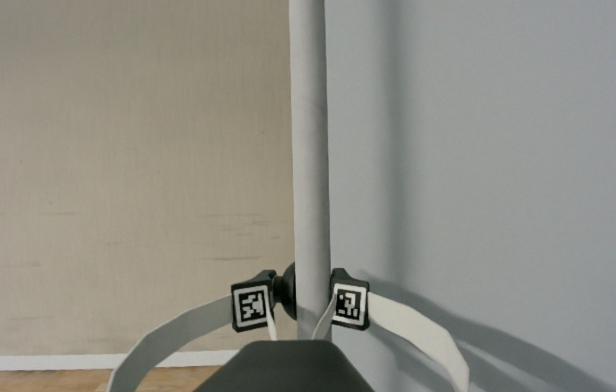

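>>> {"op": "wait", "data": {"seconds": 0.1, "cameras": ["r1_head_camera","r1_head_left_camera","r2_head_left_camera","r2_head_right_camera"]}}

Scene clock: 277.07 s.
earlier move: r2 done
r1.base_odometry: x=-0.962 y=+1.017 heading=-2.384
r1.turned_by_wheels: +0.000
r1.turned_by_imu: +0.000
r1.base_tilt: forward=-1.6 right=+1.2
r1.lidar_m: 0.88 0.81 1.07 2.17 2.27 2.10 2.00 2.10 2.67 2.55 1.09 1.01
r1.joint_positions: lift_m=+0.650 arm_m=+0.000 wrist_yaw_rad=+0.002 wrist_pitch_rad=+0.002 wrist_roll_rad=+1.568 gripper_m=+0.141
r1.motor_effort: lift_m=+23(24) arm_m=+4(4) wheel_0=-1(2) wheel_1=+2(2) wheel_2=-1(1)
r1.servo_current: wrist_yaw_rad=52(78) wrist_pitch_rad=46(52) wrist_roll_rad=46(78) gripper_m=46(52)
r1.hand_pose: x=+0.4595 y=-0.0867 z=+0.8272 quat_wxyz=(+0.708, +0.706, +0.002, +0.000) (m; r1's base frame)
r1.wrist_depth_mm: - - - - - 1661 1182 / - - - - - 1708 1138 / - - - - - - - / - - - - - - - / - - - - - - - / - 190 - - 187 192 - / - - - 143 - - -
r2.base_odometry: x=-3.443 y=-0.581 heading=-2.870
r2.turned_by_wheels: +0.000
r2.turned_by_imu: +0.001
r2.base_tilt: forward=-0.6 right=+0.0
r2.lidar_m: 0.42 0.38 2.47 2.69 1.64 1.52 2.86 2.25 2.03 0.92 0.59 0.44
r2.base_status: done
r2.joint_positions: lift_m=+0.920 arm_m=+0.000 wrist_yaw_rad=+0.797 wrist_pitch_rad=+0.001 wrist_roll_rad=+0.000 gripper_m=-0.019
r2.joint_status: all done
r2.motor_effort: lift_m=+20(21) arm_m=-5(6) wheel_0=+6(21) wheel_1=-4(14) wheel_2=+13(29)
r2.servo_current: wrist_yaw_rad=78(124) wrist_pitch_rad=39(52) wrist_roll_rad=39(59) gripper_m=98(111)
r2.hand_pose: x=+0.4351 y=+0.1451 z=+1.0977 quat_wxyz=(+0.922, +0.000, +0.000, +0.388) (m; r2's base frame)
r2.wrist_depth_mm: - - - 189 - 177 - / - - - 190 - 175 159 / - - - 190 - 176 161 / - - - - - 177 - / - - - 211 - 178 - / - - 186 190 179 179 - / - - - 112 - 168 -
wait: 0.00 of 0.1 s (r2 has come to rest)
pictures: r1_head_camera, r1_head_left_camera, r2_head_left_camera, r2_head_right_camera

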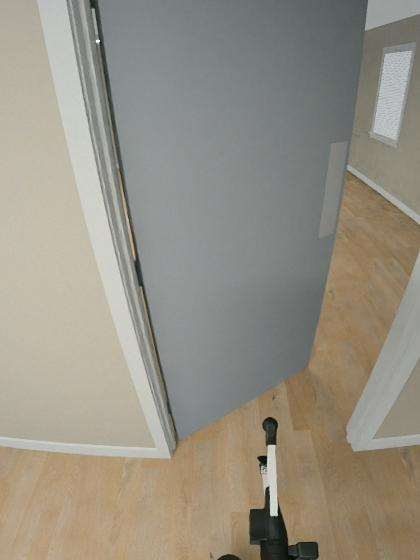

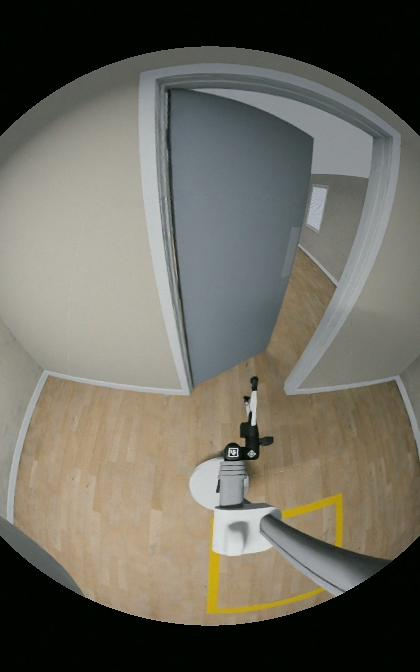

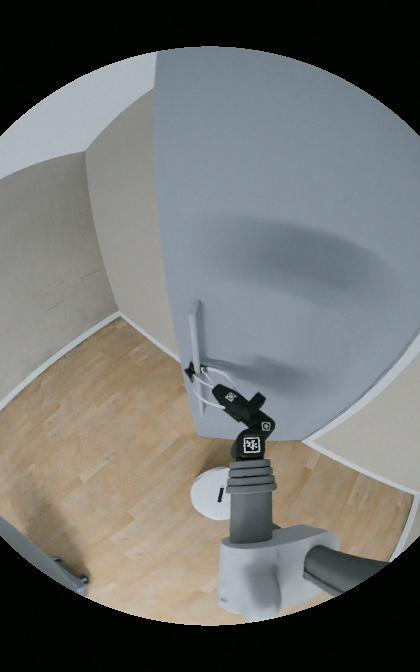

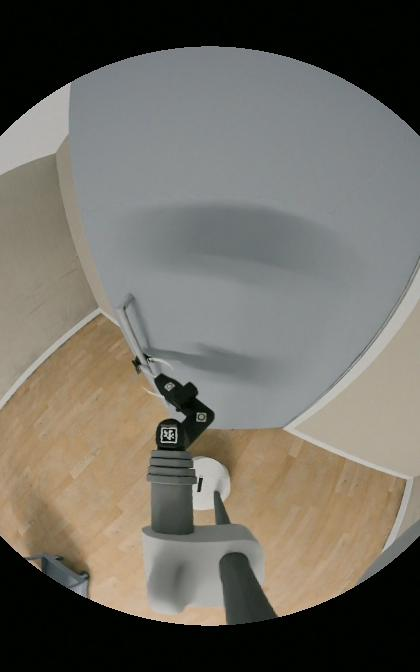

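>>> {"op": "move", "data": {"blocking": false, "cameras": [], "r2": {"base": {"translate_m": -0.256, "strafe_m": -0.083}, "pace": "slow"}}}

>>> {"op": "wait", "data": {"seconds": 6, "cameras": ["r2_head_camera","r2_wrist_camera"]}}

Scene clock: 291.97 s.
move: r2 moving
r1: as last shown
r1.base_tilt: forward=-1.6 right=+1.3
r1.lidar_m: 0.89 0.79 1.10 2.15 2.23 2.10 2.00 2.12 2.66 2.53 1.09 1.00
r1.motor_effort: lift_m=+23(23) arm_m=+4(4) wheel_0=-2(2) wheel_1=+2(2) wheel_2=-1(1)
r1.servo_current: wrist_yaw_rad=39(65) wrist_pitch_rad=46(46) wrist_roll_rad=46(52) gripper_m=39(46)
r1.wrist_depth_mm: - - - - - 1708 1182 / - - - - - 1708 1138 / - - - - - - - / - - - - - - - / - - - - - - - / - 190 - - 187 193 - / - - - 143 - - -
r2.base_odometry: x=-3.433 y=-0.574 heading=-2.868
r2.turned_by_wheels: +0.001
r2.turned_by_imu: +0.010
r2.base_tilt: forward=-0.6 right=+0.0
r2.lidar_m: 0.42 0.39 2.49 2.73 1.63 1.54 2.84 2.24 2.00 0.94 0.60 0.45
r2.base_status: translate_m moving; strafe_m moving
r2.joint_positions: lift_m=+0.920 arm_m=+0.000 wrist_yaw_rad=+0.797 wrist_pitch_rad=+0.001 wrist_roll_rad=+0.000 gripper_m=-0.019
r2.measured_speeds: translate_m=-0.042 strafe_m=-0.018 rotate_rad=+0.014 lift_m=+0.000 arm_m=+0.000 wrist_yaw_rad=+0.000 wrist_pitch_rad=+0.000 wrist_roll_rad=+0.000
r2.motor_effort: lift_m=+20(20) arm_m=-5(5) wheel_0=+6(6) wheel_1=-13(14) wheel_2=+21(24)
r2.servo_current: wrist_yaw_rad=65(78) wrist_pitch_rad=39(46) wrist_roll_rad=52(59) gripper_m=91(104)
r2.hand_pose: x=+0.4351 y=+0.1451 z=+1.0977 quat_wxyz=(+0.922, +0.000, +0.000, +0.388) (m; r2's base frame)
r2.wrist_depth_mm: - - - 189 - 178 - / - - - 190 - 175 160 / - - - 192 - 176 - / - - - - - 178 - / - - - - - 179 - / - - 186 191 179 175 - / - - - 112 - 169 -
pictures: none

Scene clock: 297.97 s.
earlier move: r2 moving
r1.base_odometry: x=-0.962 y=+1.017 heading=-2.384
r1.turned_by_wheels: +0.000
r1.turned_by_imu: +0.000
r1.base_tilt: forward=-1.6 right=+1.3
r1.lidar_m: 0.90 0.80 1.07 2.14 2.24 2.08 2.01 2.11 2.67 2.56 1.12 1.00
r1.joint_positions: lift_m=+0.650 arm_m=+0.000 wrist_yaw_rad=+0.002 wrist_pitch_rad=+0.002 wrist_roll_rad=+1.568 gripper_m=+0.141
r1.motor_effort: lift_m=+23(24) arm_m=+3(4) wheel_0=-1(2) wheel_1=+2(2) wheel_2=-1(1)
r1.servo_current: wrist_yaw_rad=46(78) wrist_pitch_rad=39(52) wrist_roll_rad=52(72) gripper_m=46(52)
r1.hand_pose: x=+0.4595 y=-0.0867 z=+0.8272 quat_wxyz=(+0.708, +0.706, +0.002, +0.000) (m; r1's base frame)
r1.wrist_depth_mm: - - - - - 1661 1182 / - - - - - 1708 1205 / - - - - - 1708 1182 / - - - - - - 1078 / - - - - - - - / - 190 - - 187 192 - / - - - 143 - - -
r2.base_odometry: x=-3.220 y=-0.433 heading=-2.868
r2.turned_by_wheels: +0.000
r2.turned_by_imu: +0.183
r2.base_tilt: forward=-0.6 right=+0.0
r2.lidar_m: 0.42 0.41 2.68 3.19 1.47 3.81 2.30 2.02 1.52 0.92 0.62 0.46
r2.base_status: translate_m moving; strafe_m moving
r2.joint_positions: lift_m=+0.920 arm_m=+0.000 wrist_yaw_rad=+0.794 wrist_pitch_rad=+0.001 wrist_roll_rad=+0.000 gripper_m=-0.019
r2.motor_effort: lift_m=+20(20) arm_m=-6(7) wheel_0=+7(11) wheel_1=-9(17) wheel_2=+17(30)
r2.servo_current: wrist_yaw_rad=52(78) wrist_pitch_rad=39(52) wrist_roll_rad=39(65) gripper_m=98(104)
r2.hand_pose: x=+0.4355 y=+0.1445 z=+1.0977 quat_wxyz=(+0.922, +0.000, +0.000, +0.387) (m; r2's base frame)
r2.wrist_depth_mm: - - - 193 - 179 - / - - - - - 176 159 / - - - 194 - 177 - / - - - 193 - 179 161 / - - - 202 - 180 - / - - 185 191 174 177 - / - - - 112 - - -
wait: 6.00 s; no rest
pictures: r2_head_camera, r2_wrist_camera

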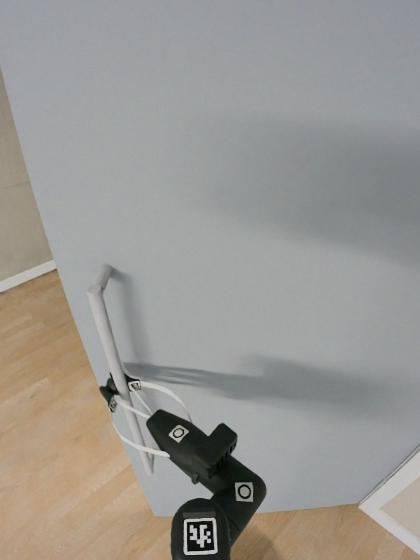

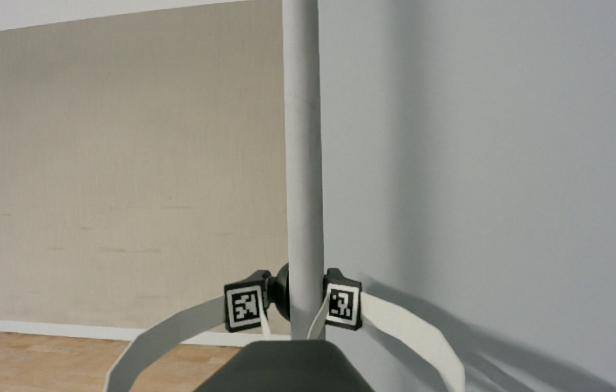

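>>> {"op": "move", "data": {"blocking": false, "cameras": [], "r2": {"base": {"translate_m": -0.22, "strafe_m": -0.12}, "pace": "slow"}}}

>>> {"op": "wait", "data": {"seconds": 5, "cameras": ["r2_head_camera"]}}

>>> {"op": "move", "data": {"blocking": false, "cameras": [], "r2": {"base": {"translate_m": -0.22, "strafe_m": -0.12}, "pace": "slow"}}}

>>> {"op": "wait", "data": {"seconds": 5, "cameras": ["r2_head_camera","r2_head_left_camera","r1_head_camera","r1_head_left_camera"]}}

Scene clock: 310.70 s.
earlier move: r2 done
move: r2 moving
r1: as last shown
r1.turned_by_imu: -0.001
r1.lidar_m: 0.90 0.80 1.09 2.15 2.25 2.11 1.99 2.09 2.68 2.54 1.11 1.00
r1.motor_effort: lift_m=+23(24) arm_m=+4(4) wheel_0=-1(2) wheel_1=+2(2) wheel_2=-1(1)
r1.servo_current: wrist_yaw_rad=59(65) wrist_pitch_rad=33(46) wrist_roll_rad=46(59) gripper_m=46(46)
r1.wrist_depth_mm: - - - - - 1661 1160 / - - - - - 1708 1182 / - - - - - 1661 1205 / - - - - - - 1078 / - - - - - - - / - 190 - - 187 192 - / - - - 143 - - -
r2.base_odometry: x=-3.209 y=-0.423 heading=-2.867
r2.turned_by_wheels: +0.001
r2.turned_by_imu: +0.021
r2.base_tilt: forward=-0.7 right=+0.0
r2.lidar_m: 0.43 0.38 2.69 3.28 1.47 3.74 2.28 2.02 1.48 0.90 0.60 0.46
r2.base_status: translate_m moving; strafe_m moving
r2.joint_positions: lift_m=+0.920 arm_m=+0.000 wrist_yaw_rad=+0.794 wrist_pitch_rad=+0.001 wrist_roll_rad=+0.000 gripper_m=-0.019
r2.measured_speeds: translate_m=-0.055 strafe_m=-0.026 rotate_rad=-0.028 lift_m=+0.000 arm_m=+0.000 wrist_yaw_rad=+0.000 wrist_pitch_rad=+0.000 wrist_roll_rad=+0.000
r2.motor_effort: lift_m=+20(20) arm_m=-6(6) wheel_0=+6(10) wheel_1=-11(12) wheel_2=+25(26)
r2.servo_current: wrist_yaw_rad=52(72) wrist_pitch_rad=39(46) wrist_roll_rad=52(52) gripper_m=104(104)
r2.hand_pose: x=+0.4355 y=+0.1445 z=+1.0977 quat_wxyz=(+0.922, +0.000, +0.000, +0.387) (m; r2's base frame)
r2.wrist_depth_mm: - - - 191 - 176 - / - - - 191 - 178 164 / - - - 191 - 179 161 / - - - - - 179 166 / - - - 218 - 181 163 / - - 187 191 177 177 - / - - - 112 - 178 -
pictures: none

Scene clock: 315.70 s.
earlier move: r2 moving
r1.base_odometry: x=-0.962 y=+1.017 heading=-2.384
r1.turned_by_wheels: +0.000
r1.turned_by_imu: +0.000
r1.base_tilt: forward=-1.6 right=+1.3
r1.lidar_m: 0.91 0.80 1.08 2.17 2.25 2.07 2.01 2.07 2.66 2.55 1.11 0.99
r1.joint_positions: lift_m=+0.650 arm_m=+0.000 wrist_yaw_rad=+0.002 wrist_pitch_rad=+0.002 wrist_roll_rad=+1.568 gripper_m=+0.141
r1.motor_effort: lift_m=+23(24) arm_m=+4(4) wheel_0=-2(2) wheel_1=+2(2) wheel_2=-1(1)
r1.servo_current: wrist_yaw_rad=46(65) wrist_pitch_rad=46(59) wrist_roll_rad=46(72) gripper_m=39(52)
r1.hand_pose: x=+0.4595 y=-0.0867 z=+0.8272 quat_wxyz=(+0.708, +0.706, +0.002, +0.000) (m; r1's base frame)
r1.wrist_depth_mm: - - - - - 1661 1160 / - - - - - 1708 1182 / - - - - - 1708 1205 / - - - - - - 1160 / - - - - - - - / - 191 - - 187 193 - / - - - 143 - - -
r2.base_odometry: x=-3.041 y=-0.258 heading=-2.867
r2.turned_by_wheels: +0.000
r2.turned_by_imu: +0.270
r2.base_tilt: forward=-0.7 right=+0.0
r2.lidar_m: 0.41 0.42 3.06 1.56 1.73 2.50 1.90 1.85 1.04 0.78 0.56 0.42
r2.base_status: translate_m moving; strafe_m moving
r2.joint_positions: lift_m=+0.920 arm_m=+0.000 wrist_yaw_rad=+0.796 wrist_pitch_rad=+0.001 wrist_roll_rad=+0.000 gripper_m=-0.019
r2.motor_effort: lift_m=+20(20) arm_m=-6(6) wheel_0=+9(18) wheel_1=-1(16) wheel_2=+11(31)
r2.servo_current: wrist_yaw_rad=59(85) wrist_pitch_rad=46(46) wrist_roll_rad=52(72) gripper_m=98(111)
r2.hand_pose: x=+0.4352 y=+0.1449 z=+1.0977 quat_wxyz=(+0.922, +0.000, +0.000, +0.388) (m; r2's base frame)
r2.wrist_depth_mm: - - - - - 172 - / - - - - - 174 155 / - - - 194 - 172 156 / - - - 194 - 177 - / - - - 204 - 173 158 / - - 186 191 175 180 158 / - - - 112 - 169 -
wait: 5.00 s; no rest
pictures: r2_head_camera

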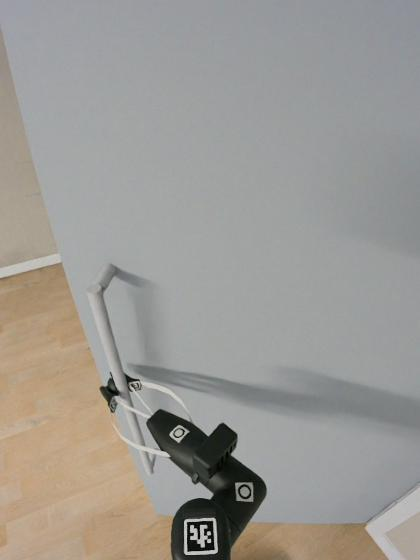

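Scene clock: 316.20 s.
move: r2 moving
r1: as last shown
r1.base_tilt: forward=-1.6 right=+1.2
r1.lidar_m: 0.87 0.79 1.10 2.15 2.26 2.11 1.99 2.07 2.63 2.53 1.11 0.99
r1.motor_effort: lift_m=+23(24) arm_m=+4(4) wheel_0=-1(2) wheel_1=+2(2) wheel_2=-1(1)
r1.servo_current: wrist_yaw_rad=39(72) wrist_pitch_rad=46(46) wrist_roll_rad=33(59) gripper_m=39(52)
r1.wrist_depth_mm: - - - - - 1661 1160 / - - - - - 1708 1182 / - - - - - 1708 1229 / - - - - - - 1160 / - - - - - - - / - 191 - - 187 193 - / - - - 143 - - -
r2.base_odometry: x=-3.031 y=-0.248 heading=-2.866
r2.turned_by_wheels: +0.001
r2.turned_by_imu: +0.017
r2.base_tilt: forward=-0.7 right=+0.0
r2.lidar_m: 0.41 0.38 3.04 1.57 1.80 2.40 1.90 1.82 1.00 0.79 0.56 0.43
r2.base_status: translate_m moving; strafe_m moving
r2.joint_positions: lift_m=+0.920 arm_m=+0.000 wrist_yaw_rad=+0.796 wrist_pitch_rad=+0.001 wrist_roll_rad=+0.000 gripper_m=-0.019
r2.measured_speeds: translate_m=-0.055 strafe_m=-0.026 rotate_rad=-0.013 lift_m=+0.000 arm_m=+0.000 wrist_yaw_rad=+0.000 wrist_pitch_rad=+0.000 wrist_roll_rad=+0.000
r2.motor_effort: lift_m=+20(20) arm_m=-5(6) wheel_0=+3(9) wheel_1=-12(13) wheel_2=+22(25)
r2.servo_current: wrist_yaw_rad=72(72) wrist_pitch_rad=39(46) wrist_roll_rad=52(52) gripper_m=98(104)
r2.hand_pose: x=+0.4352 y=+0.1449 z=+1.0977 quat_wxyz=(+0.922, +0.000, +0.000, +0.388) (m; r2's base frame)
r2.wrist_depth_mm: - - - 194 - 174 - / - - - 193 - 175 155 / - - - 192 - 171 156 / - - - 193 - 173 - / - - - 204 - 173 158 / - - 185 191 176 174 158 / - - - 112 - 169 -
pictures: none

Scene clock: 319.37 s.
earlier move: r2 done
r1.base_odometry: x=-0.962 y=+1.017 heading=-2.384
r1.turned_by_wheels: +0.000
r1.turned_by_imu: +0.000
r1.base_tilt: forward=-1.6 right=+1.3
r1.lidar_m: 0.90 0.80 1.10 2.16 2.24 2.09 2.00 2.09 2.66 2.55 1.12 1.01
r1.joint_positions: lift_m=+0.650 arm_m=+0.000 wrist_yaw_rad=+0.002 wrist_pitch_rad=+0.002 wrist_roll_rad=+1.568 gripper_m=+0.141
r1.motor_effort: lift_m=+23(24) arm_m=+4(4) wheel_0=-1(2) wheel_1=+2(2) wheel_2=-1(1)
r1.servo_current: wrist_yaw_rad=46(72) wrist_pitch_rad=46(52) wrist_roll_rad=52(65) gripper_m=46(52)
r1.hand_pose: x=+0.4595 y=-0.0867 z=+0.8272 quat_wxyz=(+0.708, +0.706, +0.002, +0.000) (m; r1's base frame)
r1.wrist_depth_mm: - - - - - 1661 1182 / - - - - - 1708 1205 / - - - - - 1756 1205 / - - - - - 1756 1205 / - - - - - - 1160 / - 190 - - 187 192 - / - - - 143 - - -
r2.base_odometry: x=-2.862 y=-0.083 heading=-2.865
r2.turned_by_wheels: +0.001
r2.turned_by_imu: +0.317
r2.base_tilt: forward=-0.6 right=+0.0
r2.lidar_m: 0.37 0.38 1.75 1.67 2.77 1.87 1.69 1.11 0.74 0.67 0.44 0.38
r2.base_status: done
r2.joint_positions: lift_m=+0.920 arm_m=+0.000 wrist_yaw_rad=+0.796 wrist_pitch_rad=+0.001 wrist_roll_rad=+0.000 gripper_m=-0.019
r2.motor_effort: lift_m=+20(20) arm_m=-5(6) wheel_0=+9(15) wheel_1=-7(15) wheel_2=+19(30)
r2.servo_current: wrist_yaw_rad=72(78) wrist_pitch_rad=39(46) wrist_roll_rad=46(59) gripper_m=98(104)
r2.hand_pose: x=+0.4352 y=+0.1450 z=+1.0977 quat_wxyz=(+0.922, +0.000, +0.000, +0.388) (m; r2's base frame)
r2.wrist_depth_mm: - - - 287 - 163 - / - - - 195 - 164 - / - - - 194 - 166 - / - - - 278 - 167 - / 1537 - - 279 - 167 145 / - - 186 195 174 168 145 / - - - 112 - 162 -
wait: 3.17 of 5 s (r2 has come to rest)
pictures: r1_head_camera, r1_head_left_camera, r2_head_camera, r2_head_left_camera

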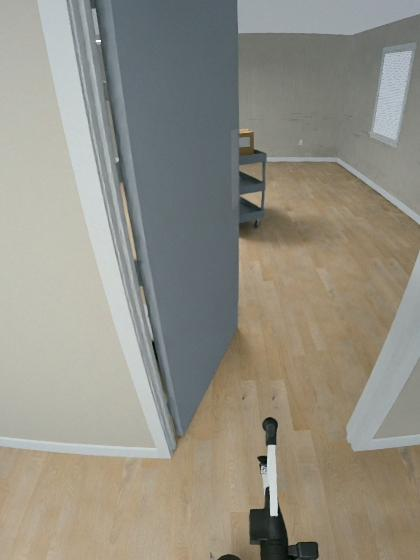

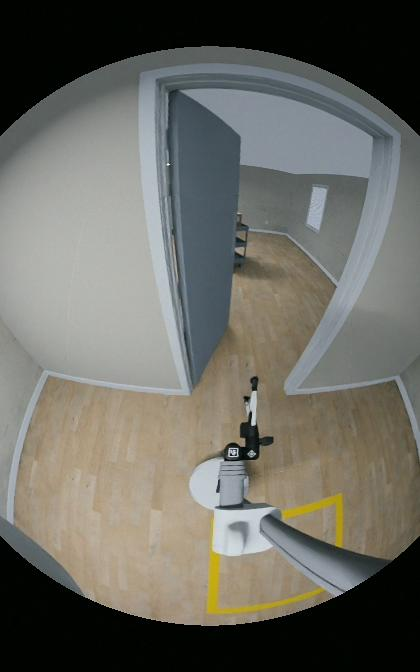

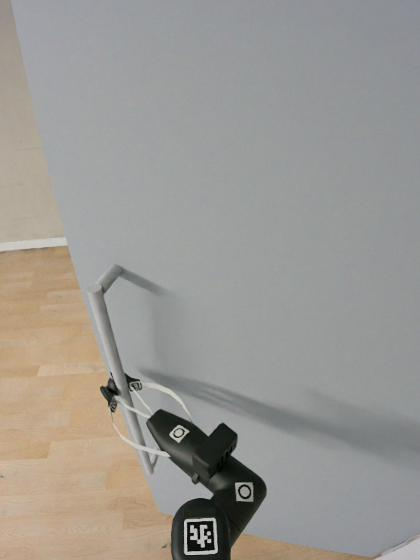

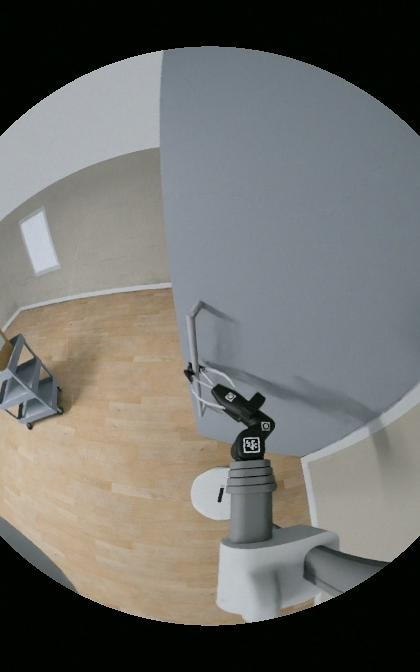

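>>> {"op": "move", "data": {"blocking": false, "cameras": [], "r2": {"base": {"translate_m": -0.11, "strafe_m": -0.05}, "pace": "slow"}}}

>>> {"op": "wait", "data": {"seconds": 4, "cameras": ["r1_head_camera","r1_head_left_camera"]}}

>>> {"op": "zoom_image", "data": {"camera": "r1_head_camera", "region": [120, 60, 420, 360]}}

Scene clock: 325.10 s.
move: r2 moving
r1: as last shown
r1.lidar_m: 0.91 0.81 1.07 2.14 2.25 2.09 1.98 2.10 2.63 2.55 1.13 1.00
r1.motor_effort: lift_m=+23(23) arm_m=+4(4) wheel_0=-2(2) wheel_1=+2(2) wheel_2=-1(1)
r1.servo_current: wrist_yaw_rad=52(72) wrist_pitch_rad=46(46) wrist_roll_rad=52(65) gripper_m=46(46)
r1.wrist_depth_mm: - - - - - 1708 1160 / - - - - - 1708 1205 / - - - - - 1756 1205 / - - - - - 1756 1229 / - - - - - - 1160 / - 191 - - 187 192 - / - - - 143 - - -
r2.base_odometry: x=-2.852 y=-0.074 heading=-2.864
r2.turned_by_wheels: +0.002
r2.turned_by_imu: +0.019
r2.base_tilt: forward=-0.6 right=+0.1
r2.lidar_m: 0.38 0.39 1.68 1.67 2.67 1.84 1.70 1.09 0.72 0.66 0.46 0.37
r2.base_status: translate_m moving; strafe_m moving
r2.joint_positions: lift_m=+0.920 arm_m=+0.000 wrist_yaw_rad=+0.796 wrist_pitch_rad=+0.001 wrist_roll_rad=+0.000 gripper_m=-0.019
r2.measured_speeds: translate_m=-0.051 strafe_m=-0.024 rotate_rad=-0.017 lift_m=+0.000 arm_m=+0.000 wrist_yaw_rad=+0.000 wrist_pitch_rad=+0.000 wrist_roll_rad=+0.000
r2.motor_effort: lift_m=+20(20) arm_m=-5(5) wheel_0=+1(10) wheel_1=-13(15) wheel_2=+27(27)
r2.servo_current: wrist_yaw_rad=72(72) wrist_pitch_rad=46(46) wrist_roll_rad=46(52) gripper_m=104(104)
r2.hand_pose: x=+0.4352 y=+0.1450 z=+1.0977 quat_wxyz=(+0.922, +0.000, +0.000, +0.388) (m; r2's base frame)
r2.wrist_depth_mm: - - - 193 - 162 - / - - - 273 - 164 - / - - - 276 - 165 - / - - - 281 - 166 - / 1576 - - 282 - 167 145 / - - 185 192 175 168 145 / - - - 112 - 162 -
pictures: none

Scene clock: 328.43 s.
earlier move: r2 done
r1.base_odometry: x=-0.962 y=+1.017 heading=-2.384
r1.turned_by_wheels: +0.000
r1.turned_by_imu: +0.000
r1.base_tilt: forward=-1.6 right=+1.3
r1.lidar_m: 0.92 0.79 1.08 2.15 2.25 2.12 1.98 2.09 2.66 2.55 1.12 1.00
r1.joint_positions: lift_m=+0.650 arm_m=+0.000 wrist_yaw_rad=+0.002 wrist_pitch_rad=+0.002 wrist_roll_rad=+1.568 gripper_m=+0.141
r1.motor_effort: lift_m=+23(24) arm_m=+4(4) wheel_0=-1(2) wheel_1=+2(2) wheel_2=-1(1)
r1.servo_current: wrist_yaw_rad=52(72) wrist_pitch_rad=46(59) wrist_roll_rad=46(65) gripper_m=39(46)
r1.hand_pose: x=+0.4595 y=-0.0867 z=+0.8272 quat_wxyz=(+0.708, +0.706, +0.002, +0.000) (m; r1's base frame)
r1.wrist_depth_mm: - - - - - 1708 1182 / - - - - - 1708 1182 / - - - - - 1756 1229 / - - - - - 1756 1205 / - - - - - 1661 1160 / - 190 - - 187 193 - / - - - 143 - - -
r2.base_odometry: x=-2.770 y=-0.005 heading=-2.864
r2.turned_by_wheels: +0.000
r2.turned_by_imu: +0.150
r2.base_tilt: forward=-0.7 right=+0.1
r2.lidar_m: 0.37 0.40 1.72 2.09 2.20 1.72 1.65 0.87 0.64 0.60 0.42 0.36
r2.base_status: done
r2.joint_positions: lift_m=+0.920 arm_m=+0.000 wrist_yaw_rad=+0.796 wrist_pitch_rad=+0.001 wrist_roll_rad=+0.000 gripper_m=-0.019
r2.motor_effort: lift_m=+20(20) arm_m=-5(6) wheel_0=+8(15) wheel_1=-3(16) wheel_2=+11(30)
r2.servo_current: wrist_yaw_rad=65(85) wrist_pitch_rad=39(46) wrist_roll_rad=46(65) gripper_m=91(104)
r2.hand_pose: x=+0.4352 y=+0.1450 z=+1.0977 quat_wxyz=(+0.922, +0.000, +0.000, +0.388) (m; r2's base frame)
r2.wrist_depth_mm: - - - 283 - 160 - / - - - 287 - 162 - / - - - 195 - 163 - / - - - - - 164 - / - 1808 - 208 - 165 141 / - - 183 194 177 165 141 / - - - 112 - 153 -
wait: 3.33 of 4 s (r2 has come to rest)
pictures: r1_head_camera, r1_head_left_camera

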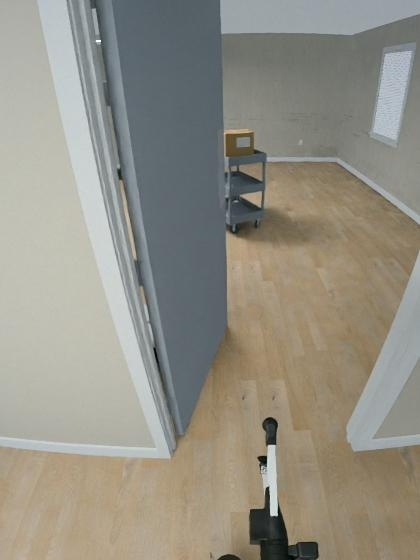

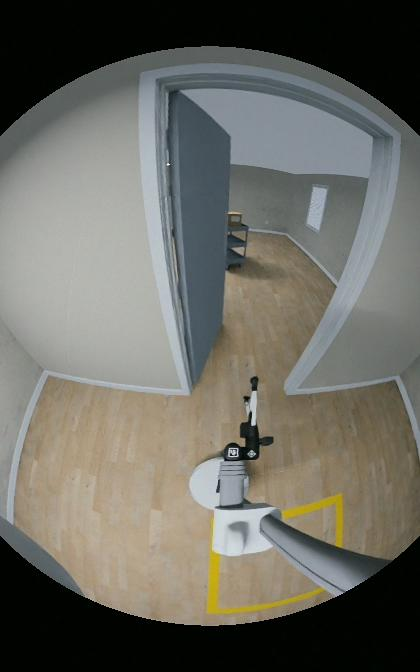

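Scaled by 1.680 from the camera's 420x560 image, which has a finer 600x800 frame.

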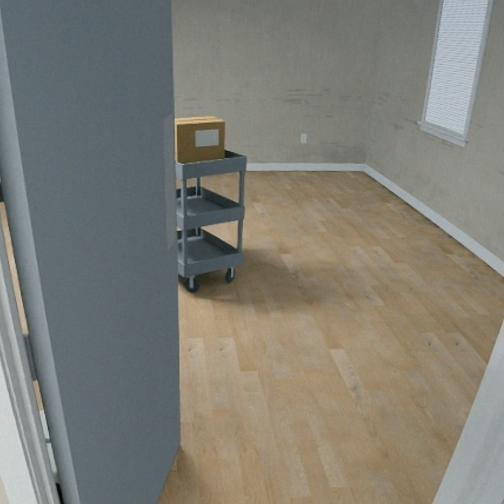

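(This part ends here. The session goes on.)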